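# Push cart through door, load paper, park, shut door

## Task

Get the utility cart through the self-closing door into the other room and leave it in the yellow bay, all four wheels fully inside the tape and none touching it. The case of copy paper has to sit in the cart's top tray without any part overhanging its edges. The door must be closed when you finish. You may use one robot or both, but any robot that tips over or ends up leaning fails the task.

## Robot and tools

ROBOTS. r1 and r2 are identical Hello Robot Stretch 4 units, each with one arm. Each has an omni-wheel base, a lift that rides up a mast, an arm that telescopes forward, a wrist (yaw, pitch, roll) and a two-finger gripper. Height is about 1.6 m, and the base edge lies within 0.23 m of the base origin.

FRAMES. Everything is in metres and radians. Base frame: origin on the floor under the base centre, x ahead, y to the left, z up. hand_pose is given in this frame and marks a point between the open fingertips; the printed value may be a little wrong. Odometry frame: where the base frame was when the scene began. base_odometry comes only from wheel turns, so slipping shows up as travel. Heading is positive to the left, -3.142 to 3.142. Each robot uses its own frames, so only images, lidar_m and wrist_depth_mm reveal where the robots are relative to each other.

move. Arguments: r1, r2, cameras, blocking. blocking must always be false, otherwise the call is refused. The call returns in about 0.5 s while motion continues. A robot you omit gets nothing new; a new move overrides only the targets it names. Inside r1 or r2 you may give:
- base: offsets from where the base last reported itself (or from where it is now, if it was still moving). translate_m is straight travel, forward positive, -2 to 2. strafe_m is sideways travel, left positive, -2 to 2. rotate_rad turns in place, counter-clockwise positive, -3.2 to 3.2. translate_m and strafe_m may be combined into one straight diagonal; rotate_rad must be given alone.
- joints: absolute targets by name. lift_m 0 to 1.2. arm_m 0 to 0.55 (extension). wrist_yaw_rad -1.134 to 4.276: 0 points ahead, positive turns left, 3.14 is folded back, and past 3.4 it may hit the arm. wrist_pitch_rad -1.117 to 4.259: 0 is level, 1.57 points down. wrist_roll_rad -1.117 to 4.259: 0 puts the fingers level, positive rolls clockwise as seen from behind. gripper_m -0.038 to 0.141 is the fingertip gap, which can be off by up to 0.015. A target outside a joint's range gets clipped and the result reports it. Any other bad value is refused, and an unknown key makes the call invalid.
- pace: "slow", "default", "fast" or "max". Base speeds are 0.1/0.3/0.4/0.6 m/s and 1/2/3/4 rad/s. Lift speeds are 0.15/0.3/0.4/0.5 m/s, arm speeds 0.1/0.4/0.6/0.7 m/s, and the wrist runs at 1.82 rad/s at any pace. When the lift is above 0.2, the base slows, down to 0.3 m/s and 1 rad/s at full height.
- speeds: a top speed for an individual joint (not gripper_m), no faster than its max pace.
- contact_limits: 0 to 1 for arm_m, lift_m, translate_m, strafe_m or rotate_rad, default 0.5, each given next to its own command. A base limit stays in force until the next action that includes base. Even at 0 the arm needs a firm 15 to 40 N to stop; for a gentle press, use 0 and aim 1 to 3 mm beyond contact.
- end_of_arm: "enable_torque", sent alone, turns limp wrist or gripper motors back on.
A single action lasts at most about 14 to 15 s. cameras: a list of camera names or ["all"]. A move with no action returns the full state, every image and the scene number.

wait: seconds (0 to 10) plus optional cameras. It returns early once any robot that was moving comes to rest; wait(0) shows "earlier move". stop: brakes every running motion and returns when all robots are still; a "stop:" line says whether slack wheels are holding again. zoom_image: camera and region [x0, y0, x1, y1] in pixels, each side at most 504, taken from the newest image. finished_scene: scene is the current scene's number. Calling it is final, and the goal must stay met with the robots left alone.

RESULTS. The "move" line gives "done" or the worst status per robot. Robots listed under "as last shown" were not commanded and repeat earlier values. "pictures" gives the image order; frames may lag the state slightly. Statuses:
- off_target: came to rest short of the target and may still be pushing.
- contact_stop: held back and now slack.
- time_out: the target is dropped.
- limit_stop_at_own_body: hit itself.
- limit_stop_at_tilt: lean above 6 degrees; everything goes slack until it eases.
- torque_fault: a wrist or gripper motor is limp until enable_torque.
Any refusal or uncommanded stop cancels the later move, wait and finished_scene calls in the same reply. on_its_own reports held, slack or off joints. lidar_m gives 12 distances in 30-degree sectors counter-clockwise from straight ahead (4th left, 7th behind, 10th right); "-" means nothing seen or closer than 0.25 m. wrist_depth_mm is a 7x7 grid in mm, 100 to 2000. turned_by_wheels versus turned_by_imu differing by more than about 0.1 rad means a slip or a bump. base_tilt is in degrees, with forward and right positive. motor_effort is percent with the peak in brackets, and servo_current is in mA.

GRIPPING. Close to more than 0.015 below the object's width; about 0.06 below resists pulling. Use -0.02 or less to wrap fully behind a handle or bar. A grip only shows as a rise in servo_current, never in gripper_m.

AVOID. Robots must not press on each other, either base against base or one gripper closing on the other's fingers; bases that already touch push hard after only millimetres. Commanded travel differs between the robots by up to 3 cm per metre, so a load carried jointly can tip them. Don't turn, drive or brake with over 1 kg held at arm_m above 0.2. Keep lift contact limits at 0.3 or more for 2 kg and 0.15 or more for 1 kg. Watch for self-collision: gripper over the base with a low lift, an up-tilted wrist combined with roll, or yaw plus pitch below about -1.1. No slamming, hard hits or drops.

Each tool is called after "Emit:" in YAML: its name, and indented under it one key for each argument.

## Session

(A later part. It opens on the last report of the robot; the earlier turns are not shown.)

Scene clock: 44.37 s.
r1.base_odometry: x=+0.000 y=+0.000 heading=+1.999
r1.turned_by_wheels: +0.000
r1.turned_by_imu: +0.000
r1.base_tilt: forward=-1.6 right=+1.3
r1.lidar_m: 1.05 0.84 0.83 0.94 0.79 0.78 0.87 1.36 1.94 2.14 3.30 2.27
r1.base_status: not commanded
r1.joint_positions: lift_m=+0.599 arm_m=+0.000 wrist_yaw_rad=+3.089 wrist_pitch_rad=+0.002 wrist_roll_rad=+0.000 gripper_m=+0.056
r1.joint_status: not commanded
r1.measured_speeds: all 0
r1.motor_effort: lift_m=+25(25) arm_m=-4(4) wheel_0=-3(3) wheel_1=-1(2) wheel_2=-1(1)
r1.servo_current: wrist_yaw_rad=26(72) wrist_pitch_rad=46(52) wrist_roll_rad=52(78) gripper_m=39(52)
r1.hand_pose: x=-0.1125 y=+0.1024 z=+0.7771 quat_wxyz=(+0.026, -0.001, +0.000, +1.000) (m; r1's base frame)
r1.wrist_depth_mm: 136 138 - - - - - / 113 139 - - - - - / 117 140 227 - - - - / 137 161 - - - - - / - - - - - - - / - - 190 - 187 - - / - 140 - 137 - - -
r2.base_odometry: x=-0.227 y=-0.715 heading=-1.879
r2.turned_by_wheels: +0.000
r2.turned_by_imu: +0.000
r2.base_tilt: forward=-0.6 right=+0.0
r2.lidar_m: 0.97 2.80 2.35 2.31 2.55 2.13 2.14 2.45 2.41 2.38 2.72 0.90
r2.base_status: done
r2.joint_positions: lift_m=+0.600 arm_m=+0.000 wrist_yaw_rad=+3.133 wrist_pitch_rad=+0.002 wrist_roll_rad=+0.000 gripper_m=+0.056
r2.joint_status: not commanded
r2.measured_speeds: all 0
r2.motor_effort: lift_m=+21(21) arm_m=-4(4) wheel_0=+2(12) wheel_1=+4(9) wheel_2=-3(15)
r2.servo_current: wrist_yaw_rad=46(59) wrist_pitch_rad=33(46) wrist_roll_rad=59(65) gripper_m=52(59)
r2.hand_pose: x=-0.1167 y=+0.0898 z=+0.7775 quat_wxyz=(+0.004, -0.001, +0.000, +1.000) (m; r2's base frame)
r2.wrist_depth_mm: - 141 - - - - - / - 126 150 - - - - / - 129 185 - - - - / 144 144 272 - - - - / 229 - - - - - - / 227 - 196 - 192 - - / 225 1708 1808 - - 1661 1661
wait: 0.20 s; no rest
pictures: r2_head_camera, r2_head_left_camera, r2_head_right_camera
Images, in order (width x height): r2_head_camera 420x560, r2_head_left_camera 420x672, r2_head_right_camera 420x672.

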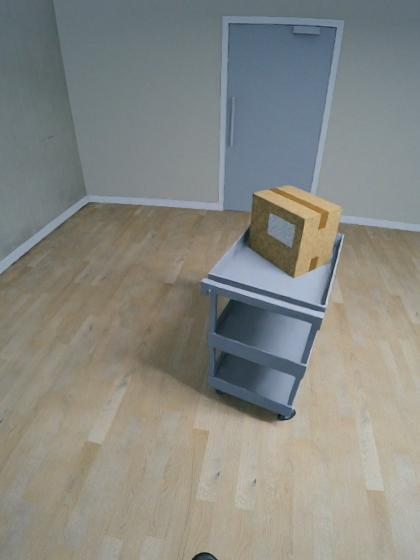

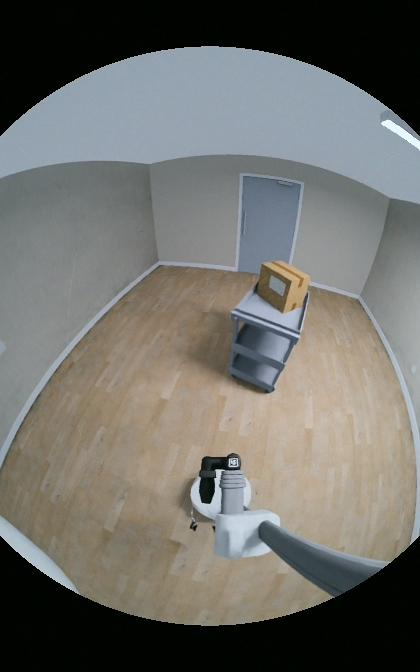

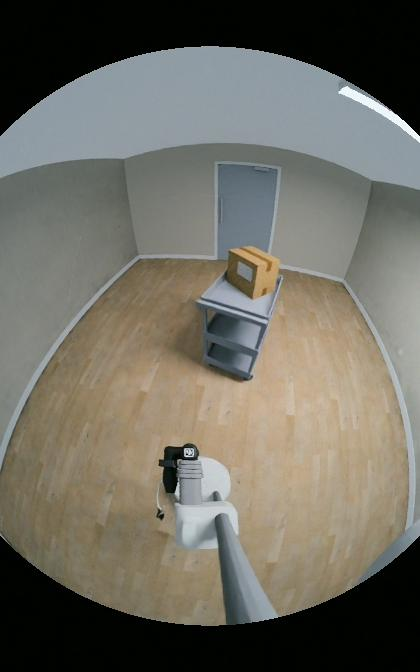

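Emit:
move:
  r2: {"base":{"rotate_rad":-0.44},"joints":{"lift_m":0.8,"wrist_yaw_rad":0.0,"gripper_m":0.1}}
  blocking: false

Emit:
wait:
  seconds: 2

Emit:
wait:
  seconds: 2

Emit:
move:
  r2: {"base":{"strafe_m":0.26}}
  blocking: false

Emit:
wait:
  seconds: 3

Emit:
wait:
  seconds: 0.3
  cameras: ["r2_head_camera","r2_head_right_camera","r2_wrist_camera"]

Scene clock: 121.13 s.
move: r2 moving
r1: as last shown
r1.lidar_m: 1.07 0.85 0.83 0.93 0.77 0.77 0.85 1.33 1.93 2.12 3.32 2.26
r1.motor_effort: lift_m=+25(25) arm_m=-4(4) wheel_0=-3(3) wheel_1=-2(2) wheel_2=-1(1)
r1.servo_current: wrist_yaw_rad=39(52) wrist_pitch_rad=33(52) wrist_roll_rad=52(59) gripper_m=39(39)
r1.wrist_depth_mm: 136 139 - - - - - / 113 139 - - - - - / 117 140 227 - - - - / 137 160 - - - - - / - - - - - - - / - - 191 - 187 - - / - 140 - 137 - - -
r2.base_odometry: x=-0.227 y=-0.715 heading=-2.129
r2.turned_by_wheels: -0.250
r2.turned_by_imu: -0.243
r2.base_tilt: forward=-0.7 right=+0.1
r2.lidar_m: 0.88 3.41 2.47 2.32 2.42 2.26 2.13 2.22 2.51 2.40 2.43 3.32
r2.base_status: rotate_rad moving
r2.joint_positions: lift_m=+0.638 arm_m=+0.000 wrist_yaw_rad=+2.570 wrist_pitch_rad=+0.002 wrist_roll_rad=+0.000 gripper_m=+0.075
r2.joint_status: lift_m moving; wrist_yaw_rad moving; gripper_m moving
r2.measured_speeds: translate_m=+0.001 strafe_m=-0.001 rotate_rad=-0.932 lift_m=+0.146 arm_m=+0.000 wrist_yaw_rad=-1.738 wrist_pitch_rad=+0.000 wrist_roll_rad=+0.000
r2.motor_effort: lift_m=+23(25) arm_m=-4(4) wheel_0=+7(10) wheel_1=+7(11) wheel_2=+9(10)
r2.servo_current: wrist_yaw_rad=72(130) wrist_pitch_rad=39(39) wrist_roll_rad=52(59) gripper_m=85(98)
r2.hand_pose: x=-0.0243 y=+0.2295 z=+0.8154 quat_wxyz=(+0.282, -0.001, +0.000, +0.959) (m; r2's base frame)
r2.wrist_depth_mm: - - - - - - - / - - - - - - - / 243 - - - - - - / - - - - - - - / - - - - - - - / - - 191 - 189 - - / 1756 1756 1863 - 1808 1661 1708
pictures: none

Scene clock: 123.03 s.
earlier move: r2 done
r1.base_odometry: x=+0.000 y=+0.000 heading=+1.999
r1.turned_by_wheels: +0.000
r1.turned_by_imu: +0.000
r1.base_tilt: forward=-1.6 right=+1.2
r1.lidar_m: 1.09 0.85 0.83 0.91 0.78 0.76 0.86 1.35 1.94 2.12 3.29 2.24
r1.base_status: not commanded
r1.joint_positions: lift_m=+0.599 arm_m=+0.000 wrist_yaw_rad=+3.089 wrist_pitch_rad=+0.002 wrist_roll_rad=+0.000 gripper_m=+0.056
r1.joint_status: not commanded
r1.measured_speeds: all 0
r1.motor_effort: lift_m=+25(25) arm_m=-4(4) wheel_0=-3(4) wheel_1=-1(2) wheel_2=-1(1)
r1.servo_current: wrist_yaw_rad=46(65) wrist_pitch_rad=39(52) wrist_roll_rad=33(72) gripper_m=39(52)
r1.hand_pose: x=-0.1125 y=+0.1024 z=+0.7771 quat_wxyz=(+0.026, -0.001, +0.000, +1.000) (m; r1's base frame)
r1.wrist_depth_mm: 136 138 - - - - - / 113 139 - - - - - / 117 140 228 - - - - / 137 160 - - - - - / - - - - - - - / - - 191 - 187 - - / - 140 - 137 - - -
r2.base_odometry: x=-0.227 y=-0.715 heading=-2.318
r2.turned_by_wheels: -0.189
r2.turned_by_imu: -0.184
r2.base_tilt: forward=-0.7 right=+0.1
r2.lidar_m: 0.90 0.96 2.66 2.34 2.34 2.39 2.13 2.14 2.58 2.37 2.39 2.89
r2.base_status: done
r2.joint_positions: lift_m=+0.800 arm_m=+0.000 wrist_yaw_rad=+0.003 wrist_pitch_rad=+0.002 wrist_roll_rad=+0.000 gripper_m=+0.100
r2.joint_status: all done
r2.measured_speeds: all 0
r2.motor_effort: lift_m=+21(25) arm_m=-4(4) wheel_0=+4(10) wheel_1=+3(11) wheel_2=+4(10)
r2.servo_current: wrist_yaw_rad=46(130) wrist_pitch_rad=39(46) wrist_roll_rad=33(59) gripper_m=52(98)
r2.hand_pose: x=+0.4596 y=-0.0866 z=+0.9775 quat_wxyz=(+1.000, +0.000, +0.001, +0.001) (m; r2's base frame)
r2.wrist_depth_mm: - - - - - - - / - - - - - - - / - - - - - - - / - - 1042 - - - - / - - 1008 1118 - - - / - 798 189 1281 195 - - / - 798 - - - - -
wait: 1.90 of 2 s (r2 has come to rest)
pictures: none

Scene clock: 125.03 s.
r1.base_odometry: x=+0.000 y=+0.000 heading=+1.999
r1.turned_by_wheels: +0.000
r1.turned_by_imu: +0.000
r1.base_tilt: forward=-1.6 right=+1.3
r1.lidar_m: 1.08 0.83 0.81 0.93 0.78 0.76 0.87 1.33 1.94 2.13 3.27 2.25
r1.base_status: not commanded
r1.joint_positions: lift_m=+0.599 arm_m=+0.000 wrist_yaw_rad=+3.089 wrist_pitch_rad=+0.002 wrist_roll_rad=+0.000 gripper_m=+0.056
r1.joint_status: not commanded
r1.measured_speeds: all 0
r1.motor_effort: lift_m=+25(25) arm_m=-4(4) wheel_0=-3(4) wheel_1=-1(2) wheel_2=-1(1)
r1.servo_current: wrist_yaw_rad=39(65) wrist_pitch_rad=46(52) wrist_roll_rad=46(72) gripper_m=46(52)
r1.hand_pose: x=-0.1125 y=+0.1024 z=+0.7771 quat_wxyz=(+0.026, -0.001, +0.000, +1.000) (m; r1's base frame)
r1.wrist_depth_mm: 136 138 - - - - - / 113 139 - - - - - / 117 139 227 - - - - / 137 161 - - - - - / - - - - - - - / - - 190 - 187 - - / - 140 - 136 - - -
r2.base_odometry: x=-0.227 y=-0.715 heading=-2.318
r2.turned_by_wheels: +0.000
r2.turned_by_imu: +0.000
r2.base_tilt: forward=-0.6 right=+0.1
r2.lidar_m: 0.89 0.93 2.67 2.31 2.35 2.42 2.15 2.12 2.56 2.39 2.40 2.90
r2.base_status: done
r2.joint_positions: lift_m=+0.800 arm_m=+0.000 wrist_yaw_rad=+0.003 wrist_pitch_rad=+0.002 wrist_roll_rad=+0.000 gripper_m=+0.100
r2.joint_status: all done
r2.measured_speeds: all 0
r2.motor_effort: lift_m=+21(25) arm_m=-4(4) wheel_0=+4(10) wheel_1=+4(11) wheel_2=+4(10)
r2.servo_current: wrist_yaw_rad=39(130) wrist_pitch_rad=39(46) wrist_roll_rad=46(59) gripper_m=52(98)
r2.hand_pose: x=+0.4596 y=-0.0866 z=+0.9775 quat_wxyz=(+1.000, +0.000, +0.001, +0.001) (m; r2's base frame)
r2.wrist_depth_mm: - - - - - - - / - - - - - - - / - - - - - - - / - - 1025 - - - - / - - 991 1118 - - - / - 788 189 1281 195 - - / - 798 - - - - -
wait: 2.00 s; at rest by 0.27 s
pictures: none

Scene clock: 125.53 s.
move: r2 moving
r1: as last shown
r1.lidar_m: 1.06 0.85 0.84 0.94 0.77 0.76 0.89 1.34 1.94 2.13 3.29 2.27
r1.motor_effort: lift_m=+25(25) arm_m=-4(4) wheel_0=-4(4) wheel_1=-2(2) wheel_2=-1(1)
r1.servo_current: wrist_yaw_rad=46(59) wrist_pitch_rad=39(46) wrist_roll_rad=33(59) gripper_m=39(46)
r1.wrist_depth_mm: 136 138 - - - - - / 113 139 - - - - - / 117 139 227 - - - - / 137 161 - - - - - / - - - - - - - / - - 190 - 187 - - / - 141 - 137 - - -
r2.base_odometry: x=-0.201 y=-0.739 heading=-2.318
r2.turned_by_wheels: +0.000
r2.turned_by_imu: +0.000
r2.base_tilt: forward=-0.7 right=+0.1
r2.lidar_m: 0.91 0.96 2.64 2.28 2.30 2.41 2.14 2.15 2.56 2.43 2.43 2.93
r2.base_status: strafe_m moving
r2.joint_positions: lift_m=+0.800 arm_m=+0.000 wrist_yaw_rad=+0.003 wrist_pitch_rad=+0.002 wrist_roll_rad=+0.000 gripper_m=+0.100
r2.joint_status: not commanded
r2.measured_speeds: translate_m=-0.001 strafe_m=+0.139 rotate_rad=+0.005 lift_m=+0.000 arm_m=+0.000 wrist_yaw_rad=+0.000 wrist_pitch_rad=+0.000 wrist_roll_rad=+0.000
r2.motor_effort: lift_m=+21(21) arm_m=-4(4) wheel_0=-6(11) wheel_1=+10(12) wheel_2=+0(4)
r2.servo_current: wrist_yaw_rad=46(59) wrist_pitch_rad=46(46) wrist_roll_rad=52(52) gripper_m=52(52)
r2.hand_pose: x=+0.4596 y=-0.0866 z=+0.9775 quat_wxyz=(+1.000, +0.000, +0.001, +0.001) (m; r2's base frame)
r2.wrist_depth_mm: - - - - - - - / - - - - - - - / - - - - - - - / - - 1042 1138 - - - / - - 1025 1118 - - - / - 798 190 1308 195 - - / - 1983 - - - - -
pictures: none

Scene clock: 127.23 s.
earlier move: r2 done
r1.base_odometry: x=+0.000 y=+0.000 heading=+1.999
r1.turned_by_wheels: +0.000
r1.turned_by_imu: +0.000
r1.base_tilt: forward=-1.6 right=+1.3
r1.lidar_m: 1.07 0.83 0.84 0.92 0.79 0.77 0.84 1.35 1.95 2.15 3.31 2.24
r1.base_status: not commanded
r1.joint_positions: lift_m=+0.599 arm_m=+0.000 wrist_yaw_rad=+3.089 wrist_pitch_rad=+0.002 wrist_roll_rad=+0.000 gripper_m=+0.056
r1.joint_status: not commanded
r1.measured_speeds: all 0
r1.motor_effort: lift_m=+25(25) arm_m=-4(4) wheel_0=-3(4) wheel_1=-1(2) wheel_2=-1(1)
r1.servo_current: wrist_yaw_rad=46(65) wrist_pitch_rad=39(52) wrist_roll_rad=52(72) gripper_m=46(46)
r1.hand_pose: x=-0.1125 y=+0.1024 z=+0.7771 quat_wxyz=(+0.026, -0.001, +0.000, +1.000) (m; r1's base frame)
r1.wrist_depth_mm: 136 138 - - - - - / 113 139 - - - - - / 117 139 227 - - - - / 137 160 - - - - - / - - - - - - - / - - 190 - 187 - - / - 140 - 137 - - -
r2.base_odometry: x=-0.036 y=-0.891 heading=-2.318
r2.turned_by_wheels: +0.000
r2.turned_by_imu: +0.000
r2.base_tilt: forward=-0.7 right=+0.1
r2.lidar_m: 0.89 3.64 2.36 2.06 2.05 2.47 2.19 2.19 2.64 2.66 2.67 0.93
r2.base_status: done
r2.joint_positions: lift_m=+0.800 arm_m=+0.000 wrist_yaw_rad=+0.003 wrist_pitch_rad=+0.002 wrist_roll_rad=+0.000 gripper_m=+0.100
r2.joint_status: not commanded
r2.measured_speeds: all 0
r2.motor_effort: lift_m=+21(21) arm_m=-4(4) wheel_0=+0(16) wheel_1=+1(12) wheel_2=+0(4)
r2.servo_current: wrist_yaw_rad=46(59) wrist_pitch_rad=39(46) wrist_roll_rad=52(59) gripper_m=52(59)
r2.hand_pose: x=+0.4596 y=-0.0866 z=+0.9775 quat_wxyz=(+1.000, +0.000, +0.001, +0.001) (m; r2's base frame)
r2.wrist_depth_mm: - - - - - - - / - - - - - - - / - - - - - - - / - - - 1025 - - - / - - - 1025 1060 - - / - - 193 162 191 - - / - - 1921 - - - -
wait: 1.70 of 3 s (r2 has come to rest)
pictures: none

Scene clock: 127.53 s.
r1.base_odometry: x=+0.000 y=+0.000 heading=+1.999
r1.turned_by_wheels: +0.000
r1.turned_by_imu: +0.000
r1.base_tilt: forward=-1.6 right=+1.3
r1.lidar_m: 1.04 0.86 0.85 0.94 0.78 0.77 0.86 1.33 1.96 2.13 3.30 2.25
r1.base_status: not commanded
r1.joint_positions: lift_m=+0.599 arm_m=+0.000 wrist_yaw_rad=+3.089 wrist_pitch_rad=+0.002 wrist_roll_rad=+0.000 gripper_m=+0.056
r1.joint_status: not commanded
r1.measured_speeds: all 0
r1.motor_effort: lift_m=+25(25) arm_m=-4(4) wheel_0=-3(4) wheel_1=-2(2) wheel_2=-1(1)
r1.servo_current: wrist_yaw_rad=46(65) wrist_pitch_rad=39(52) wrist_roll_rad=39(72) gripper_m=46(46)
r1.hand_pose: x=-0.1125 y=+0.1024 z=+0.7771 quat_wxyz=(+0.026, -0.001, +0.000, +1.000) (m; r1's base frame)
r1.wrist_depth_mm: 136 139 - - - - - / 113 139 - - - - - / 117 140 227 - - - - / 137 161 - - - - - / - - - - - - - / - - 190 - 187 - - / - 140 - 137 - - -
r2.base_odometry: x=-0.036 y=-0.891 heading=-2.318
r2.turned_by_wheels: +0.000
r2.turned_by_imu: +0.000
r2.base_tilt: forward=-0.7 right=+0.0
r2.lidar_m: 0.89 3.63 2.35 2.05 2.05 2.48 2.20 2.19 2.62 2.63 2.68 0.95
r2.base_status: done
r2.joint_positions: lift_m=+0.800 arm_m=+0.000 wrist_yaw_rad=+0.003 wrist_pitch_rad=+0.002 wrist_roll_rad=+0.000 gripper_m=+0.100
r2.joint_status: not commanded
r2.measured_speeds: all 0
r2.motor_effort: lift_m=+21(21) arm_m=-4(4) wheel_0=+0(16) wheel_1=+1(12) wheel_2=+0(4)
r2.servo_current: wrist_yaw_rad=52(59) wrist_pitch_rad=39(46) wrist_roll_rad=26(59) gripper_m=52(59)
r2.hand_pose: x=+0.4596 y=-0.0866 z=+0.9775 quat_wxyz=(+1.000, +0.000, +0.001, +0.001) (m; r2's base frame)
r2.wrist_depth_mm: - - - - - - - / - - - - - - - / - - - - - - - / - - - 1008 - - - / - - - 1042 1060 - - / - - 193 162 192 - - / - - 1983 - - - -
wait: 0.30 s; at rest by 0.27 s
pictures: r2_head_camera, r2_head_right_camera, r2_wrist_camera
Images, in order (width x height): r2_head_camera 420x560, r2_head_right_camera 420x672, r2_wrist_camera 616x392.

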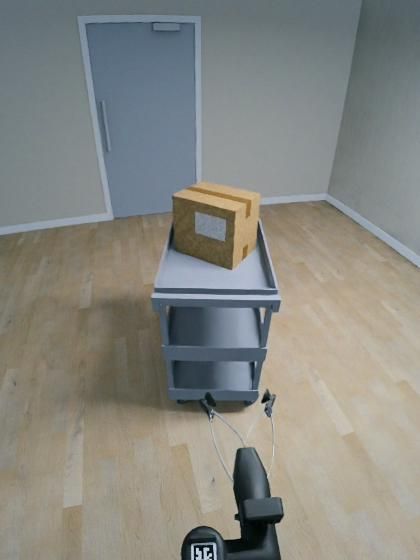

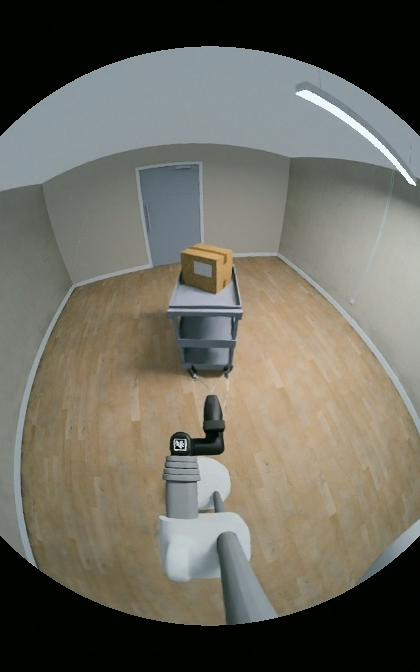

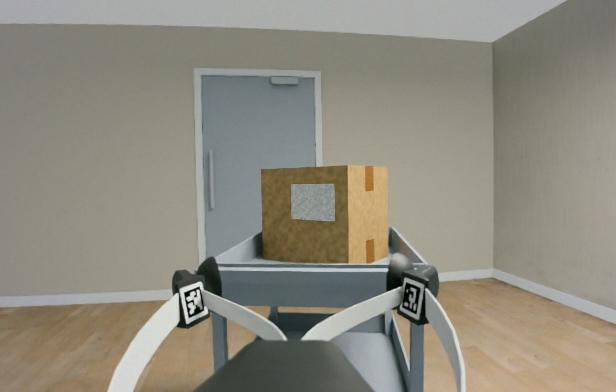

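Emit:
zoom_image:
  camera: "r2_wrist_camera"
  region: [190, 150, 450, 392]

Emit:
zoom_image:
  camera: "r2_head_camera"
  region: [130, 250, 300, 420]

Scaled by 1.938.

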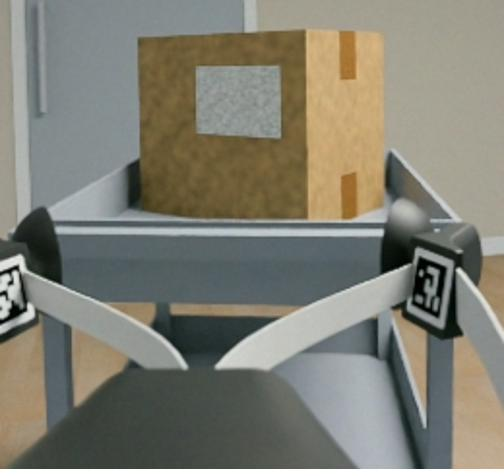

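Scaled by 2.965 from the camera's 420x560 image, which has a finer 1200x1600 frame.

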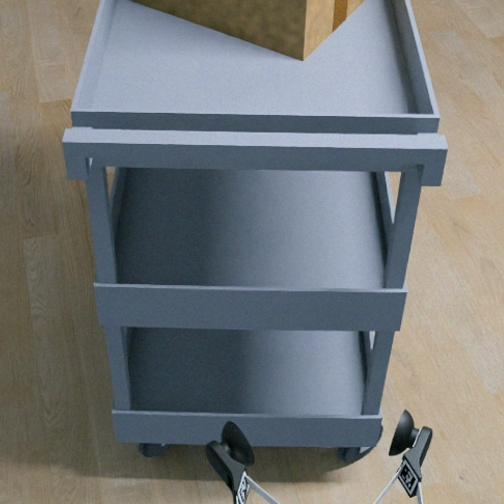

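Emit:
move:
  r2: {"base":{"strafe_m":0.065,"translate_m":0.12},"joints":{"lift_m":0.66,"wrist_roll_rad":1.57,"gripper_m":0.13}}
  blocking: false

Emit:
wait:
  seconds: 2.5

Emit:
wait:
  seconds: 0.8
  cameras: ["r2_head_camera","r2_head_right_camera","r2_wrist_camera"]

Emit:
zoom_image:
  camera: "r2_head_camera"
  region: [130, 250, 300, 450]

Scene clock: 155.63 s.
move: r2 moving
r1: as last shown
r1.base_tilt: forward=-1.6 right=+1.2
r1.lidar_m: 1.10 0.86 0.82 0.93 0.77 0.77 0.85 1.35 1.95 2.17 3.26 2.25
r1.motor_effort: lift_m=+25(25) arm_m=-4(4) wheel_0=-3(3) wheel_1=-1(2) wheel_2=-1(1)
r1.servo_current: wrist_yaw_rad=46(59) wrist_pitch_rad=39(46) wrist_roll_rad=46(72) gripper_m=39(46)
r1.wrist_depth_mm: 136 139 - - - - - / 113 139 - - - - - / 118 139 227 - - - - / 137 161 - - - - - / - - - - - - - / - - 190 - 187 - - / - 140 - 137 - - -
r2.base_odometry: x=-0.045 y=-0.926 heading=-2.317
r2.turned_by_wheels: +0.000
r2.turned_by_imu: +0.001
r2.base_tilt: forward=-0.7 right=+0.0
r2.lidar_m: 0.89 3.58 2.36 2.03 2.06 2.51 2.21 2.25 2.67 2.64 2.67 0.94
r2.base_status: translate_m moving; strafe_m moving
r2.joint_positions: lift_m=+0.762 arm_m=+0.000 wrist_yaw_rad=+0.003 wrist_pitch_rad=+0.002 wrist_roll_rad=+0.589 gripper_m=+0.115
r2.joint_status: lift_m moving; wrist_roll_rad moving; gripper_m moving
r2.measured_speeds: translate_m=+0.121 strafe_m=+0.064 rotate_rad=-0.001 lift_m=-0.146 arm_m=+0.000 wrist_yaw_rad=+0.000 wrist_pitch_rad=+0.000 wrist_roll_rad=+1.820
r2.motor_effort: lift_m=+10(16) arm_m=-4(4) wheel_0=+7(8) wheel_1=+10(11) wheel_2=-11(12)
r2.servo_current: wrist_yaw_rad=46(52) wrist_pitch_rad=46(46) wrist_roll_rad=91(91) gripper_m=72(85)
r2.hand_pose: x=+0.4595 y=-0.0867 z=+0.9401 quat_wxyz=(+0.957, +0.290, +0.001, +0.001) (m; r2's base frame)
r2.wrist_depth_mm: - - - - - - - / - - - - - - - / - - - - - - - / - - - 960 991 - - / - - - 1025 715 - 1756 / - - 200 732 187 707 1464 / - - - - - 707 1205
pictures: none

Scene clock: 156.80 s.
earlier move: r2 done
r1.base_odometry: x=+0.000 y=+0.000 heading=+1.999
r1.turned_by_wheels: +0.000
r1.turned_by_imu: +0.000
r1.base_tilt: forward=-1.6 right=+1.3
r1.lidar_m: 1.08 0.85 0.83 0.93 0.76 0.75 0.85 1.38 1.95 2.15 3.27 2.25
r1.base_status: not commanded
r1.joint_positions: lift_m=+0.599 arm_m=+0.000 wrist_yaw_rad=+3.089 wrist_pitch_rad=+0.002 wrist_roll_rad=+0.000 gripper_m=+0.056
r1.joint_status: not commanded
r1.measured_speeds: all 0
r1.motor_effort: lift_m=+25(25) arm_m=-4(4) wheel_0=-3(3) wheel_1=-2(2) wheel_2=-1(1)
r1.servo_current: wrist_yaw_rad=59(65) wrist_pitch_rad=46(52) wrist_roll_rad=39(78) gripper_m=46(46)
r1.hand_pose: x=-0.1125 y=+0.1024 z=+0.7771 quat_wxyz=(+0.026, -0.001, +0.000, +1.000) (m; r1's base frame)
r1.wrist_depth_mm: 136 139 - - - - - / 113 139 - - - - - / 117 140 227 - - - - / 137 161 - - - - - / - - - - - - - / - - 190 - 188 - - / - 141 - 136 - - -
r2.base_odometry: x=-0.070 y=-1.023 heading=-2.317
r2.turned_by_wheels: +0.000
r2.turned_by_imu: +0.001
r2.base_tilt: forward=-0.7 right=+0.1
r2.lidar_m: 0.79 3.48 2.32 2.03 2.04 2.49 2.31 2.30 2.78 2.66 2.69 0.81
r2.base_status: done
r2.joint_positions: lift_m=+0.660 arm_m=+0.000 wrist_yaw_rad=+0.003 wrist_pitch_rad=+0.002 wrist_roll_rad=+1.568 gripper_m=+0.130
r2.joint_status: all done
r2.measured_speeds: all 0
r2.motor_effort: lift_m=+14(17) arm_m=-4(4) wheel_0=+4(8) wheel_1=+3(11) wheel_2=-2(13)
r2.servo_current: wrist_yaw_rad=46(59) wrist_pitch_rad=39(46) wrist_roll_rad=52(98) gripper_m=46(85)
r2.hand_pose: x=+0.4595 y=-0.0867 z=+0.8381 quat_wxyz=(+0.708, +0.706, +0.001, +0.000) (m; r2's base frame)
r2.wrist_depth_mm: - - - - - 1708 1138 / - - - 609 - 615 - / - - 917 621 - 621 - / - - 917 627 - 627 - / - - - 640 - 640 - / - - 218 640 213 647 1182 / - - - - - 1808 1160
wait: 1.17 of 2.5 s (r2 has come to rest)
pictures: none

Scene clock: 157.60 s.
r1.base_odometry: x=+0.000 y=+0.000 heading=+1.999
r1.turned_by_wheels: +0.000
r1.turned_by_imu: +0.000
r1.base_tilt: forward=-1.6 right=+1.3
r1.lidar_m: 1.07 0.86 0.84 0.94 0.80 0.77 0.84 1.36 1.94 2.13 3.28 2.24
r1.base_status: not commanded
r1.joint_positions: lift_m=+0.599 arm_m=+0.000 wrist_yaw_rad=+3.089 wrist_pitch_rad=+0.002 wrist_roll_rad=+0.000 gripper_m=+0.056
r1.joint_status: not commanded
r1.measured_speeds: all 0
r1.motor_effort: lift_m=+25(25) arm_m=-4(4) wheel_0=-3(3) wheel_1=-2(2) wheel_2=-1(1)
r1.servo_current: wrist_yaw_rad=46(65) wrist_pitch_rad=46(52) wrist_roll_rad=52(78) gripper_m=52(46)
r1.hand_pose: x=-0.1125 y=+0.1024 z=+0.7771 quat_wxyz=(+0.026, -0.001, +0.000, +1.000) (m; r1's base frame)
r1.wrist_depth_mm: 136 138 - - - - - / 113 139 - - - - - / 117 139 227 - - - - / 137 162 - - - - - / - - - - - - - / - - 190 - 188 - - / - 141 - 137 - - -
r2.base_odometry: x=-0.070 y=-1.023 heading=-2.317
r2.turned_by_wheels: +0.000
r2.turned_by_imu: +0.000
r2.base_tilt: forward=-0.6 right=+0.1
r2.lidar_m: 0.79 3.50 2.31 2.04 2.05 2.50 2.31 2.33 2.79 2.70 2.70 0.82
r2.base_status: done
r2.joint_positions: lift_m=+0.660 arm_m=+0.000 wrist_yaw_rad=+0.003 wrist_pitch_rad=+0.002 wrist_roll_rad=+1.568 gripper_m=+0.130
r2.joint_status: all done
r2.measured_speeds: all 0
r2.motor_effort: lift_m=+14(17) arm_m=-4(4) wheel_0=+4(8) wheel_1=+4(11) wheel_2=-2(13)
r2.servo_current: wrist_yaw_rad=46(59) wrist_pitch_rad=39(46) wrist_roll_rad=52(98) gripper_m=52(85)
r2.hand_pose: x=+0.4595 y=-0.0867 z=+0.8381 quat_wxyz=(+0.708, +0.706, +0.001, +0.000) (m; r2's base frame)
r2.wrist_depth_mm: - - - - - 1661 1138 / - - - 621 - 615 - / - - 931 621 - 621 - / - - 931 634 - 627 - / - - - 634 - 634 - / - - 218 640 213 640 1160 / - - - - - 1808 1182
wait: 0.80 s; at rest by 0.27 s
pictures: r2_head_camera, r2_head_right_camera, r2_wrist_camera
Images, in order (width x height): r2_head_camera 420x560, r2_head_right_camera 420x672, r2_wrist_camera 616x392.

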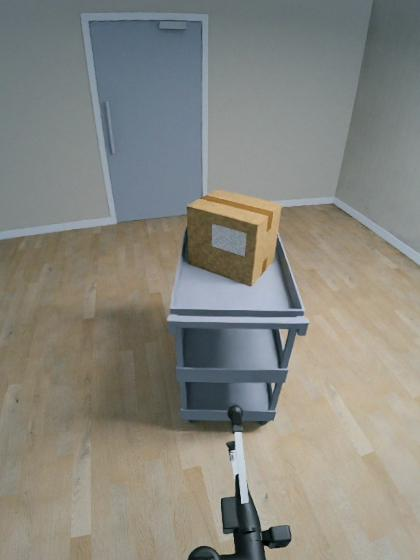

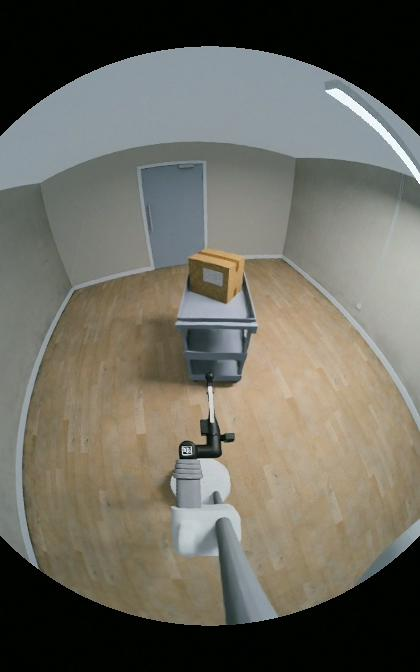

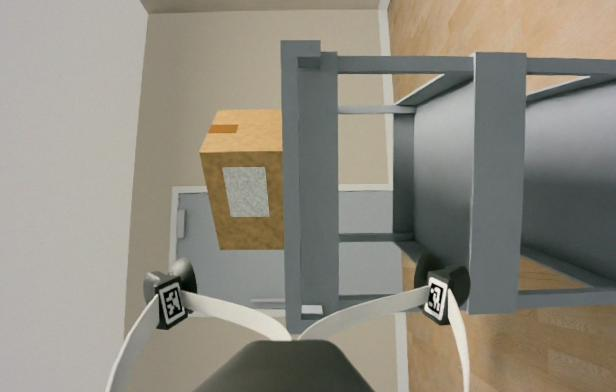

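Scaled by 2.520 from the camera's 420x560 image, which has a finer 1200x1600 frame.

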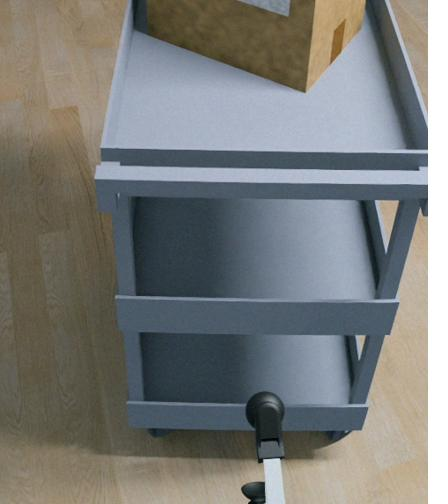

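Emit:
move:
  r2: {"base":{"strafe_m":-0.045,"translate_m":0.1},"joints":{"lift_m":0.695}}
  blocking: false

Emit:
wait:
  seconds: 1.5

Emit:
wait:
  seconds: 0.8
  cameras: ["r2_head_camera","r2_wrist_camera"]

Emit:
zoom_image:
  camera: "r2_head_camera"
  region: [130, 270, 330, 470]

Scene clock: 186.90 s.
move: r2 moving
r1: as last shown
r1.base_tilt: forward=-1.6 right=+1.2
r1.lidar_m: 1.09 0.85 0.85 0.92 0.79 0.75 0.85 1.34 1.95 2.12 3.26 2.26
r1.motor_effort: lift_m=+25(25) arm_m=-4(4) wheel_0=-3(3) wheel_1=-1(2) wheel_2=-1(1)
r1.servo_current: wrist_yaw_rad=39(65) wrist_pitch_rad=39(46) wrist_roll_rad=33(65) gripper_m=39(46)
r1.wrist_depth_mm: 136 138 - - - - - / 113 139 - - - - - / 117 140 227 - - - - / 137 161 - - - - - / - - - - - - - / - - 190 - 188 - - / - 140 - 136 - - -
r2.base_odometry: x=-0.102 y=-1.037 heading=-2.317
r2.turned_by_wheels: +0.000
r2.turned_by_imu: +0.001
r2.base_tilt: forward=-0.7 right=+0.0
r2.lidar_m: 0.77 3.43 2.35 2.08 2.06 2.51 2.34 2.36 2.84 2.67 2.68 0.78
r2.base_status: translate_m moving; strafe_m moving
r2.joint_positions: lift_m=+0.690 arm_m=+0.000 wrist_yaw_rad=+0.003 wrist_pitch_rad=+0.002 wrist_roll_rad=+1.568 gripper_m=+0.130
r2.joint_status: lift_m moving
r2.measured_speeds: translate_m=+0.121 strafe_m=-0.055 rotate_rad=-0.002 lift_m=+0.059 arm_m=+0.000 wrist_yaw_rad=+0.000 wrist_pitch_rad=+0.000 wrist_roll_rad=+0.000
r2.motor_effort: lift_m=+21(24) arm_m=-4(4) wheel_0=+7(12) wheel_1=+4(6) wheel_2=-13(13)
r2.servo_current: wrist_yaw_rad=46(59) wrist_pitch_rad=46(46) wrist_roll_rad=46(52) gripper_m=52(59)
r2.hand_pose: x=+0.4595 y=-0.0867 z=+0.8676 quat_wxyz=(+0.708, +0.706, +0.001, +0.000) (m; r2's base frame)
r2.wrist_depth_mm: - - - - - 1661 1182 / - - - 585 - 591 585 / - - 976 597 - 597 585 / - - 917 603 - 603 603 / - - - 615 - 615 - / - - 218 615 213 615 1118 / - - - - - 1921 1182
pictures: none

Scene clock: 187.97 s.
earlier move: r2 done
r1.base_odometry: x=+0.000 y=+0.000 heading=+1.999
r1.turned_by_wheels: +0.000
r1.turned_by_imu: +0.000
r1.base_tilt: forward=-1.6 right=+1.3
r1.lidar_m: 1.09 0.85 0.83 0.91 0.77 0.76 0.87 1.35 1.94 2.14 3.28 2.24
r1.base_status: not commanded
r1.joint_positions: lift_m=+0.599 arm_m=+0.000 wrist_yaw_rad=+3.089 wrist_pitch_rad=+0.002 wrist_roll_rad=+0.000 gripper_m=+0.056
r1.joint_status: not commanded
r1.measured_speeds: all 0
r1.motor_effort: lift_m=+25(25) arm_m=-4(4) wheel_0=-2(3) wheel_1=-2(2) wheel_2=-1(1)
r1.servo_current: wrist_yaw_rad=46(65) wrist_pitch_rad=39(52) wrist_roll_rad=59(65) gripper_m=46(46)
r1.hand_pose: x=-0.1125 y=+0.1024 z=+0.7771 quat_wxyz=(+0.026, -0.001, +0.000, +1.000) (m; r1's base frame)
r1.wrist_depth_mm: 136 138 - - - - - / 113 139 - - - - - / 117 140 226 - - - - / 137 161 - - - - - / - - - - - - - / - - 190 - 187 - - / - 141 - 136 - - -
r2.base_odometry: x=-0.171 y=-1.066 heading=-2.317
r2.turned_by_wheels: +0.000
r2.turned_by_imu: +0.000
r2.base_tilt: forward=-0.8 right=+0.1
r2.lidar_m: 0.69 3.32 2.42 2.12 2.11 2.57 2.39 2.43 2.91 2.61 2.65 0.73
r2.base_status: done
r2.joint_positions: lift_m=+0.695 arm_m=+0.000 wrist_yaw_rad=+0.003 wrist_pitch_rad=+0.002 wrist_roll_rad=+1.568 gripper_m=+0.130
r2.joint_status: all done
r2.measured_speeds: all 0
r2.motor_effort: lift_m=+21(24) arm_m=-4(4) wheel_0=+2(13) wheel_1=+4(6) wheel_2=-4(13)
r2.servo_current: wrist_yaw_rad=39(65) wrist_pitch_rad=46(46) wrist_roll_rad=65(65) gripper_m=52(59)
r2.hand_pose: x=+0.4595 y=-0.0867 z=+0.8725 quat_wxyz=(+0.708, +0.706, +0.001, +0.000) (m; r2's base frame)
r2.wrist_depth_mm: - - - - - 1756 1182 / - - - 508 - 1537 512 / - - - 517 - - 521 / - - 798 525 - - 525 / - - 878 539 1138 - 535 / - - 217 480 212 539 544 / - - - - - 1618 1098
wait: 1.07 of 1.5 s (r2 has come to rest)
pictures: none

Scene clock: 188.77 s.
r1.base_odometry: x=+0.000 y=+0.000 heading=+1.999
r1.turned_by_wheels: +0.000
r1.turned_by_imu: +0.000
r1.base_tilt: forward=-1.6 right=+1.2
r1.lidar_m: 1.07 0.86 0.83 0.92 0.79 0.76 0.86 1.36 1.92 2.13 3.23 2.25
r1.base_status: not commanded
r1.joint_positions: lift_m=+0.599 arm_m=+0.000 wrist_yaw_rad=+3.089 wrist_pitch_rad=+0.002 wrist_roll_rad=+0.000 gripper_m=+0.056
r1.joint_status: not commanded
r1.measured_speeds: all 0
r1.motor_effort: lift_m=+25(25) arm_m=-4(4) wheel_0=-3(3) wheel_1=-1(2) wheel_2=-1(1)
r1.servo_current: wrist_yaw_rad=72(65) wrist_pitch_rad=39(52) wrist_roll_rad=46(65) gripper_m=46(46)
r1.hand_pose: x=-0.1125 y=+0.1024 z=+0.7771 quat_wxyz=(+0.026, -0.001, +0.000, +1.000) (m; r1's base frame)
r1.wrist_depth_mm: 136 138 - - - - - / 113 139 - - - - - / 117 140 227 - - - - / 137 161 - - - - - / - - - - - - - / - - 190 - 188 - - / - 140 - 136 - - -
r2.base_odometry: x=-0.171 y=-1.066 heading=-2.317
r2.turned_by_wheels: +0.000
r2.turned_by_imu: +0.000
r2.base_tilt: forward=-0.6 right=+0.1
r2.lidar_m: 0.69 3.35 2.37 2.11 2.11 2.58 2.40 2.41 2.90 2.63 2.64 0.70
r2.base_status: done
r2.joint_positions: lift_m=+0.695 arm_m=+0.000 wrist_yaw_rad=+0.003 wrist_pitch_rad=+0.002 wrist_roll_rad=+1.568 gripper_m=+0.130
r2.joint_status: all done
r2.measured_speeds: all 0
r2.motor_effort: lift_m=+21(24) arm_m=-4(4) wheel_0=+2(13) wheel_1=+4(6) wheel_2=-4(13)
r2.servo_current: wrist_yaw_rad=39(65) wrist_pitch_rad=33(46) wrist_roll_rad=59(65) gripper_m=59(59)
r2.hand_pose: x=+0.4595 y=-0.0867 z=+0.8725 quat_wxyz=(+0.708, +0.706, +0.001, +0.000) (m; r2's base frame)
r2.wrist_depth_mm: - - - - - 1708 1182 / - - - 512 - 1537 508 / - - - 525 - - 512 / - - 798 525 - - 525 / - - 891 535 1160 - 535 / - - 217 477 213 539 544 / - - - - - 1661 1078
wait: 0.80 s; at rest by 0.27 s
pictures: r2_head_camera, r2_wrist_camera
Images, in order (width x height): r2_head_camera 420x560, r2_wrist_camera 616x392.

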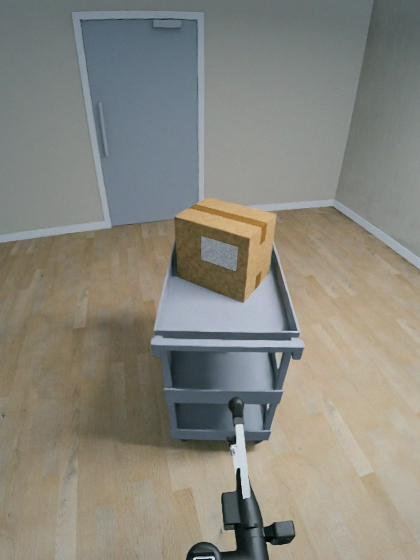

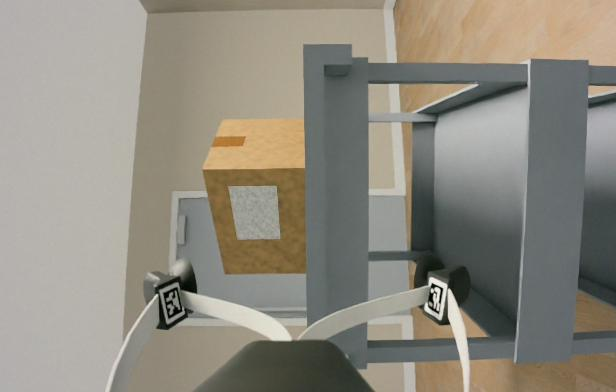

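Scaled by 2.520 from the camera's 420x560 image, which has a finer 1200x1600 frame.

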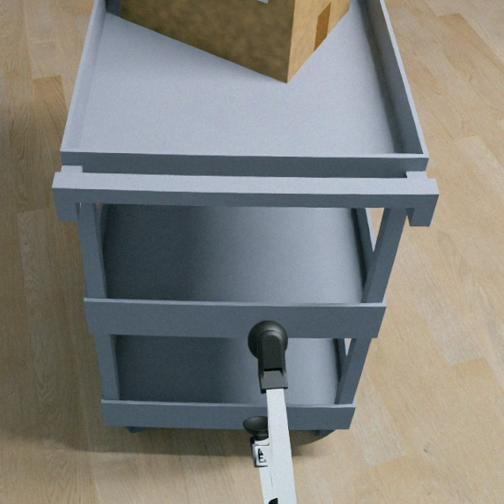

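Emit:
move:
  r2: {"base":{"strafe_m":-0.035,"translate_m":0.2},"joints":{"lift_m":0.682}}
  blocking: false

Emit:
wait:
  seconds: 2

Emit:
wait:
  seconds: 0.8
  cameras: ["r2_head_camera","r2_wrist_camera"]

Scene clock: 197.93 s.
move: r2 moving
r1: as last shown
r1.base_tilt: forward=-1.6 right=+1.3
r1.lidar_m: 1.08 0.85 0.84 0.92 0.78 0.77 0.85 1.35 1.95 2.14 3.27 2.23
r1.servo_current: wrist_yaw_rad=52(59) wrist_pitch_rad=39(46) wrist_roll_rad=65(65) gripper_m=39(52)
r1.wrist_depth_mm: 136 138 - - - - - / 113 139 - - - - - / 117 139 228 - - - - / 137 161 - - - - - / - - - - - - - / - - 191 - 188 - - / - 140 - 137 - - -
r2.base_odometry: x=-0.196 y=-1.085 heading=-2.317
r2.turned_by_wheels: +0.000
r2.turned_by_imu: +0.000
r2.base_tilt: forward=-0.7 right=+0.1
r2.lidar_m: 0.66 3.33 2.43 2.13 2.12 2.58 2.42 2.45 2.93 2.60 2.62 0.69
r2.base_status: translate_m moving; strafe_m moving
r2.joint_positions: lift_m=+0.682 arm_m=+0.000 wrist_yaw_rad=+0.003 wrist_pitch_rad=+0.002 wrist_roll_rad=+1.568 gripper_m=+0.130
r2.joint_status: lift_m moving
r2.measured_speeds: translate_m=+0.121 strafe_m=-0.023 rotate_rad=+0.001 lift_m=+0.000 arm_m=+0.000 wrist_yaw_rad=+0.000 wrist_pitch_rad=+0.000 wrist_roll_rad=+0.000
r2.motor_effort: lift_m=+14(19) arm_m=-4(4) wheel_0=+6(10) wheel_1=+5(7) wheel_2=-12(14)
r2.servo_current: wrist_yaw_rad=39(59) wrist_pitch_rad=39(39) wrist_roll_rad=46(59) gripper_m=46(59)
r2.hand_pose: x=+0.4595 y=-0.0867 z=+0.8601 quat_wxyz=(+0.708, +0.706, +0.001, +0.000) (m; r2's base frame)
r2.wrist_depth_mm: - - - - - 1708 1160 / - - - 484 - 750 484 / - - 854 496 - - 492 / - - 768 500 - - 496 / - - 866 504 1098 - 508 / - - 218 508 212 512 517 / - - - - 549 539 521
pictures: none

Scene clock: 199.50 s.
earlier move: r2 done
r1.base_odometry: x=+0.000 y=+0.000 heading=+1.999
r1.turned_by_wheels: +0.000
r1.turned_by_imu: +0.000
r1.base_tilt: forward=-1.6 right=+1.3
r1.lidar_m: 1.06 0.85 0.84 0.92 0.77 0.77 0.87 1.32 1.95 2.11 3.26 2.23
r1.base_status: not commanded
r1.joint_positions: lift_m=+0.599 arm_m=+0.000 wrist_yaw_rad=+3.089 wrist_pitch_rad=+0.002 wrist_roll_rad=+0.000 gripper_m=+0.056
r1.joint_status: not commanded
r1.measured_speeds: all 0
r1.motor_effort: lift_m=+25(25) arm_m=-4(4) wheel_0=-3(3) wheel_1=-1(2) wheel_2=-1(1)
r1.servo_current: wrist_yaw_rad=65(65) wrist_pitch_rad=46(52) wrist_roll_rad=33(72) gripper_m=46(52)
r1.hand_pose: x=-0.1125 y=+0.1024 z=+0.7771 quat_wxyz=(+0.026, -0.001, +0.000, +1.000) (m; r1's base frame)
r1.wrist_depth_mm: 136 138 - - - - - / 113 139 - - - - - / 117 140 228 - - - - / 137 161 - - - - - / - - - - - - - / - - 190 - 187 - - / - 141 - 137 - - -
r2.base_odometry: x=-0.332 y=-1.189 heading=-2.317
r2.turned_by_wheels: +0.000
r2.turned_by_imu: +0.001
r2.base_tilt: forward=-0.6 right=+0.1
r2.lidar_m: 0.50 0.52 2.48 2.20 2.21 2.68 2.59 2.59 2.85 2.54 2.57 0.51
r2.base_status: done
r2.joint_positions: lift_m=+0.682 arm_m=+0.000 wrist_yaw_rad=+0.003 wrist_pitch_rad=+0.002 wrist_roll_rad=+1.568 gripper_m=+0.130
r2.joint_status: all done
r2.measured_speeds: all 0
r2.motor_effort: lift_m=+14(19) arm_m=-4(4) wheel_0=+4(11) wheel_1=+3(7) wheel_2=-2(14)
r2.servo_current: wrist_yaw_rad=33(65) wrist_pitch_rad=39(52) wrist_roll_rad=46(59) gripper_m=46(59)
r2.hand_pose: x=+0.4595 y=-0.0867 z=+0.8601 quat_wxyz=(+0.708, +0.706, +0.001, +0.000) (m; r2's base frame)
r2.wrist_depth_mm: - - - 255 317 319 1060 / - - - 315 319 809 477 / - - 654 324 320 904 - / - - 564 325 327 917 - / - - 609 327 329 - - / - - 668 273 213 - - / - - - - - 1921 -
wait: 1.57 of 2 s (r2 has come to rest)
pictures: none

Scene clock: 200.30 s.
r1.base_odometry: x=+0.000 y=+0.000 heading=+1.999
r1.turned_by_wheels: +0.000
r1.turned_by_imu: +0.000
r1.base_tilt: forward=-1.6 right=+1.3
r1.lidar_m: 1.06 0.87 0.84 0.94 0.79 0.77 0.85 1.34 1.94 2.14 3.30 2.26
r1.base_status: not commanded
r1.joint_positions: lift_m=+0.599 arm_m=+0.000 wrist_yaw_rad=+3.089 wrist_pitch_rad=+0.002 wrist_roll_rad=+0.000 gripper_m=+0.056
r1.joint_status: not commanded
r1.measured_speeds: all 0
r1.motor_effort: lift_m=+25(25) arm_m=-4(4) wheel_0=-3(3) wheel_1=-2(2) wheel_2=-1(1)
r1.servo_current: wrist_yaw_rad=65(65) wrist_pitch_rad=39(52) wrist_roll_rad=26(72) gripper_m=46(52)
r1.hand_pose: x=-0.1125 y=+0.1024 z=+0.7771 quat_wxyz=(+0.026, -0.001, +0.000, +1.000) (m; r1's base frame)
r1.wrist_depth_mm: 136 138 - - - - - / 113 139 - - - - - / 117 140 228 - - - - / 137 161 - - - - - / - - - - - - - / - - 190 - 187 - - / - 140 - 136 - - -
r2.base_odometry: x=-0.332 y=-1.189 heading=-2.317
r2.turned_by_wheels: +0.000
r2.turned_by_imu: +0.000
r2.base_tilt: forward=-0.7 right=+0.0
r2.lidar_m: 0.48 0.51 2.46 2.19 2.20 2.62 2.60 2.61 2.83 2.55 2.59 0.52
r2.base_status: done
r2.joint_positions: lift_m=+0.682 arm_m=+0.000 wrist_yaw_rad=+0.003 wrist_pitch_rad=+0.002 wrist_roll_rad=+1.568 gripper_m=+0.130
r2.joint_status: all done
r2.measured_speeds: all 0
r2.motor_effort: lift_m=+14(19) arm_m=-4(4) wheel_0=+4(11) wheel_1=+4(7) wheel_2=-2(14)
r2.servo_current: wrist_yaw_rad=52(65) wrist_pitch_rad=39(52) wrist_roll_rad=39(59) gripper_m=52(59)
r2.hand_pose: x=+0.4595 y=-0.0867 z=+0.8601 quat_wxyz=(+0.708, +0.706, +0.001, +0.000) (m; r2's base frame)
r2.wrist_depth_mm: - - - 255 319 319 1078 / - - - 317 317 820 - / - - 661 322 320 904 - / - - 569 325 325 917 - / - - 609 329 329 - - / - - 668 273 213 - - / - - - - - 1863 -
wait: 0.80 s; at rest by 0.27 s
pictures: r2_head_camera, r2_wrist_camera
Images, in order (width x height): r2_head_camera 420x560, r2_wrist_camera 616x392.

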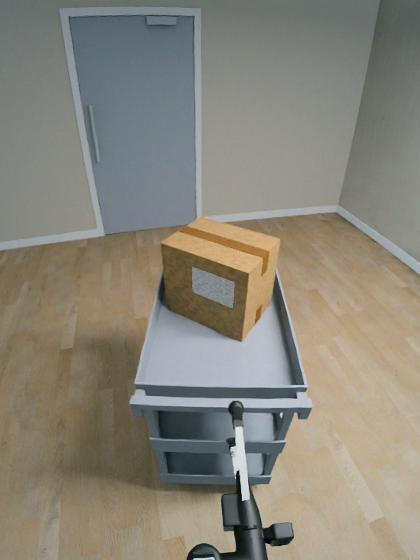

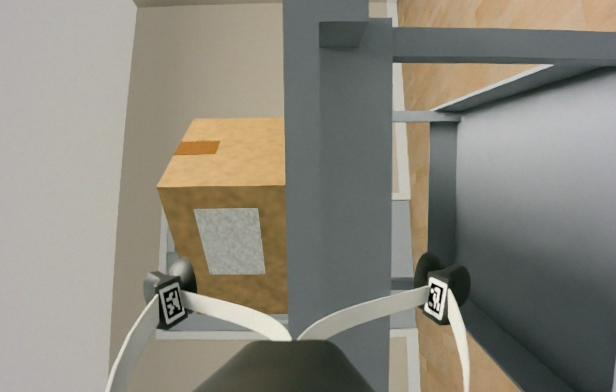

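Emit:
move:
  r2: {"base":{"strafe_m":-0.02,"translate_m":0.12},"joints":{"lift_m":0.686},"contact_limits":{"translate_m":0.2},"pace":"slow"}
  blocking: false

Emit:
wait:
  seconds: 3

Emit:
wait:
  seconds: 0.5
  cameras: ["r2_head_camera","r2_wrist_camera"]

Scene clock: 206.63 s.
move: r2 moving
r1: as last shown
r1.lidar_m: 1.06 0.83 0.83 0.92 0.78 0.76 0.85 1.33 1.95 2.11 3.29 2.27
r1.motor_effort: lift_m=+25(25) arm_m=-4(4) wheel_0=-2(3) wheel_1=-2(2) wheel_2=-1(1)
r1.servo_current: wrist_yaw_rad=39(52) wrist_pitch_rad=33(52) wrist_roll_rad=46(59) gripper_m=39(46)
r1.wrist_depth_mm: 136 139 - - - - - / 113 139 - - - - - / 117 140 227 - - - - / 137 161 - - - - - / - - - - - - - / - - 190 - 187 - - / - 141 - 137 - - -
r2.base_odometry: x=-0.342 y=-1.197 heading=-2.316
r2.turned_by_wheels: +0.000
r2.turned_by_imu: +0.001
r2.base_tilt: forward=-0.7 right=+0.1
r2.lidar_m: 0.49 0.53 2.49 2.21 2.19 2.66 2.61 2.61 2.90 2.55 2.56 0.49
r2.base_status: translate_m moving; strafe_m moving
r2.joint_positions: lift_m=+0.686 arm_m=+0.000 wrist_yaw_rad=+0.003 wrist_pitch_rad=+0.002 wrist_roll_rad=+1.568 gripper_m=+0.130
r2.joint_status: lift_m moving
r2.measured_speeds: translate_m=+0.049 strafe_m=-0.008 rotate_rad=+0.003 lift_m=+0.000 arm_m=+0.000 wrist_yaw_rad=+0.000 wrist_pitch_rad=+0.000 wrist_roll_rad=+0.000
r2.motor_effort: lift_m=+22(23) arm_m=-4(4) wheel_0=+6(8) wheel_1=+6(6) wheel_2=-10(10)
r2.servo_current: wrist_yaw_rad=33(52) wrist_pitch_rad=39(46) wrist_roll_rad=52(52) gripper_m=52(52)
r2.contact_limits: translate_m 0.2
r2.hand_pose: x=+0.4595 y=-0.0867 z=+0.8635 quat_wxyz=(+0.708, +0.706, +0.001, +0.000) (m; r2's base frame)
r2.wrist_depth_mm: - - - 245 306 309 309 / - - - 304 306 1397 - / - - 640 309 312 - - / - - 549 315 315 - - / - - 597 315 319 - - / - - 661 262 322 - - / - - - - - 1921 -
pictures: none

Scene clock: 208.63 s.
earlier move: r2 done
r1.base_odometry: x=+0.000 y=+0.000 heading=+1.999
r1.turned_by_wheels: +0.000
r1.turned_by_imu: +0.000
r1.base_tilt: forward=-1.6 right=+1.2
r1.lidar_m: 1.08 0.85 0.85 0.93 0.79 0.76 0.88 1.31 1.95 2.16 3.25 2.25
r1.base_status: not commanded
r1.joint_positions: lift_m=+0.599 arm_m=+0.000 wrist_yaw_rad=+3.089 wrist_pitch_rad=+0.002 wrist_roll_rad=+0.000 gripper_m=+0.056
r1.joint_status: not commanded
r1.measured_speeds: all 0
r1.motor_effort: lift_m=+25(25) arm_m=-4(4) wheel_0=-2(3) wheel_1=-2(2) wheel_2=-1(1)
r1.servo_current: wrist_yaw_rad=52(65) wrist_pitch_rad=39(52) wrist_roll_rad=52(65) gripper_m=39(46)
r1.hand_pose: x=-0.1125 y=+0.1024 z=+0.7771 quat_wxyz=(+0.026, -0.001, +0.000, +1.000) (m; r1's base frame)
r1.wrist_depth_mm: 137 138 - - - - - / 113 139 - - - - - / 117 139 227 - - - - / 137 161 - - - - - / - - - - - - - / - - 191 - 187 - - / - 140 - 137 - - -
r2.base_odometry: x=-0.428 y=-1.264 heading=-2.316
r2.turned_by_wheels: +0.000
r2.turned_by_imu: +0.000
r2.base_tilt: forward=-0.7 right=+0.1
r2.lidar_m: 0.39 0.41 2.55 2.24 2.26 2.72 2.70 2.70 2.81 2.51 2.51 0.40
r2.base_status: done
r2.joint_positions: lift_m=+0.686 arm_m=+0.000 wrist_yaw_rad=+0.001 wrist_pitch_rad=+0.003 wrist_roll_rad=+1.568 gripper_m=+0.130
r2.joint_status: all done
r2.measured_speeds: all 0
r2.motor_effort: lift_m=+21(23) arm_m=-4(4) wheel_0=+5(10) wheel_1=+3(7) wheel_2=-7(11)
r2.servo_current: wrist_yaw_rad=46(59) wrist_pitch_rad=39(46) wrist_roll_rad=59(65) gripper_m=59(59)
r2.contact_limits: translate_m 0.2
r2.hand_pose: x=+0.4594 y=-0.0872 z=+0.8630 quat_wxyz=(+0.708, +0.706, +0.001, -0.001) (m; r2's base frame)
r2.wrist_depth_mm: - - - 146 204 235 233 / - - - 147 207 1576 1098 / - - 574 149 209 - - / - 492 449 151 212 - - / - - 462 153 214 - - / - - 508 154 216 187 - / - - 603 - 219 - -
wait: 2.00 of 3 s (r2 has come to rest)
pictures: none

Scene clock: 209.13 s.
r1.base_odometry: x=+0.000 y=+0.000 heading=+1.999
r1.turned_by_wheels: +0.000
r1.turned_by_imu: +0.000
r1.base_tilt: forward=-1.6 right=+1.3
r1.lidar_m: 1.09 0.83 0.84 0.93 0.80 0.77 0.86 1.34 1.94 2.11 3.27 2.26
r1.base_status: not commanded
r1.joint_positions: lift_m=+0.599 arm_m=+0.000 wrist_yaw_rad=+3.089 wrist_pitch_rad=+0.002 wrist_roll_rad=+0.000 gripper_m=+0.056
r1.joint_status: not commanded
r1.measured_speeds: all 0
r1.motor_effort: lift_m=+25(25) arm_m=-4(4) wheel_0=-2(3) wheel_1=-2(2) wheel_2=-1(1)
r1.servo_current: wrist_yaw_rad=46(65) wrist_pitch_rad=46(52) wrist_roll_rad=46(65) gripper_m=46(46)
r1.hand_pose: x=-0.1125 y=+0.1024 z=+0.7771 quat_wxyz=(+0.026, -0.001, +0.000, +1.000) (m; r1's base frame)
r1.wrist_depth_mm: 136 138 - - - - - / 113 139 - - - - - / 117 140 226 - - - - / 137 161 - - - - - / - - - - - - - / - - 190 - 187 - - / - 140 - 137 - - -
r2.base_odometry: x=-0.428 y=-1.264 heading=-2.316
r2.turned_by_wheels: +0.000
r2.turned_by_imu: +0.000
r2.base_tilt: forward=-0.7 right=+0.1
r2.lidar_m: 0.38 0.42 2.55 2.24 2.23 2.72 2.71 2.72 2.81 2.50 2.54 0.41
r2.base_status: done
r2.joint_positions: lift_m=+0.686 arm_m=+0.000 wrist_yaw_rad=+0.001 wrist_pitch_rad=+0.003 wrist_roll_rad=+1.568 gripper_m=+0.130
r2.joint_status: all done
r2.measured_speeds: all 0
r2.motor_effort: lift_m=+21(23) arm_m=-4(4) wheel_0=+5(10) wheel_1=+3(7) wheel_2=-7(11)
r2.servo_current: wrist_yaw_rad=52(59) wrist_pitch_rad=46(46) wrist_roll_rad=59(65) gripper_m=52(59)
r2.contact_limits: translate_m 0.2
r2.hand_pose: x=+0.4594 y=-0.0872 z=+0.8630 quat_wxyz=(+0.708, +0.706, +0.001, -0.001) (m; r2's base frame)
r2.wrist_depth_mm: - - - 146 205 233 232 / - - - 148 207 1576 1118 / - - 569 149 209 - - / - 492 445 151 211 - - / - - 459 153 214 - - / - - 504 155 216 187 - / - - 603 - 220 - -
wait: 0.50 s; at rest by 0.27 s
pictures: r2_head_camera, r2_wrist_camera
Images, in order (width x height): r2_head_camera 420x560, r2_wrist_camera 616x392.

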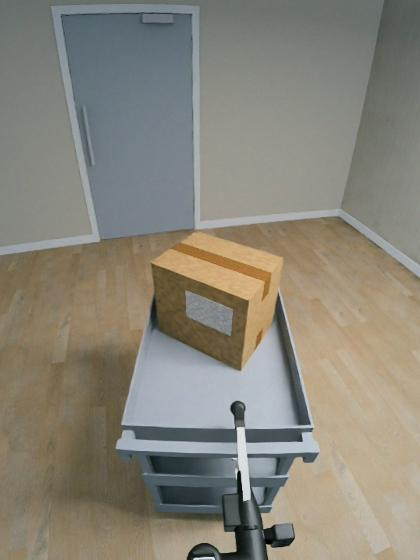

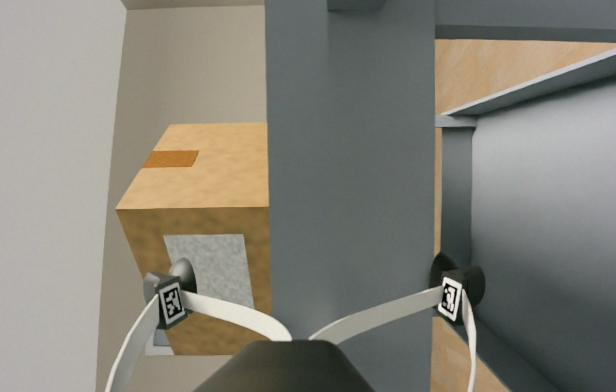

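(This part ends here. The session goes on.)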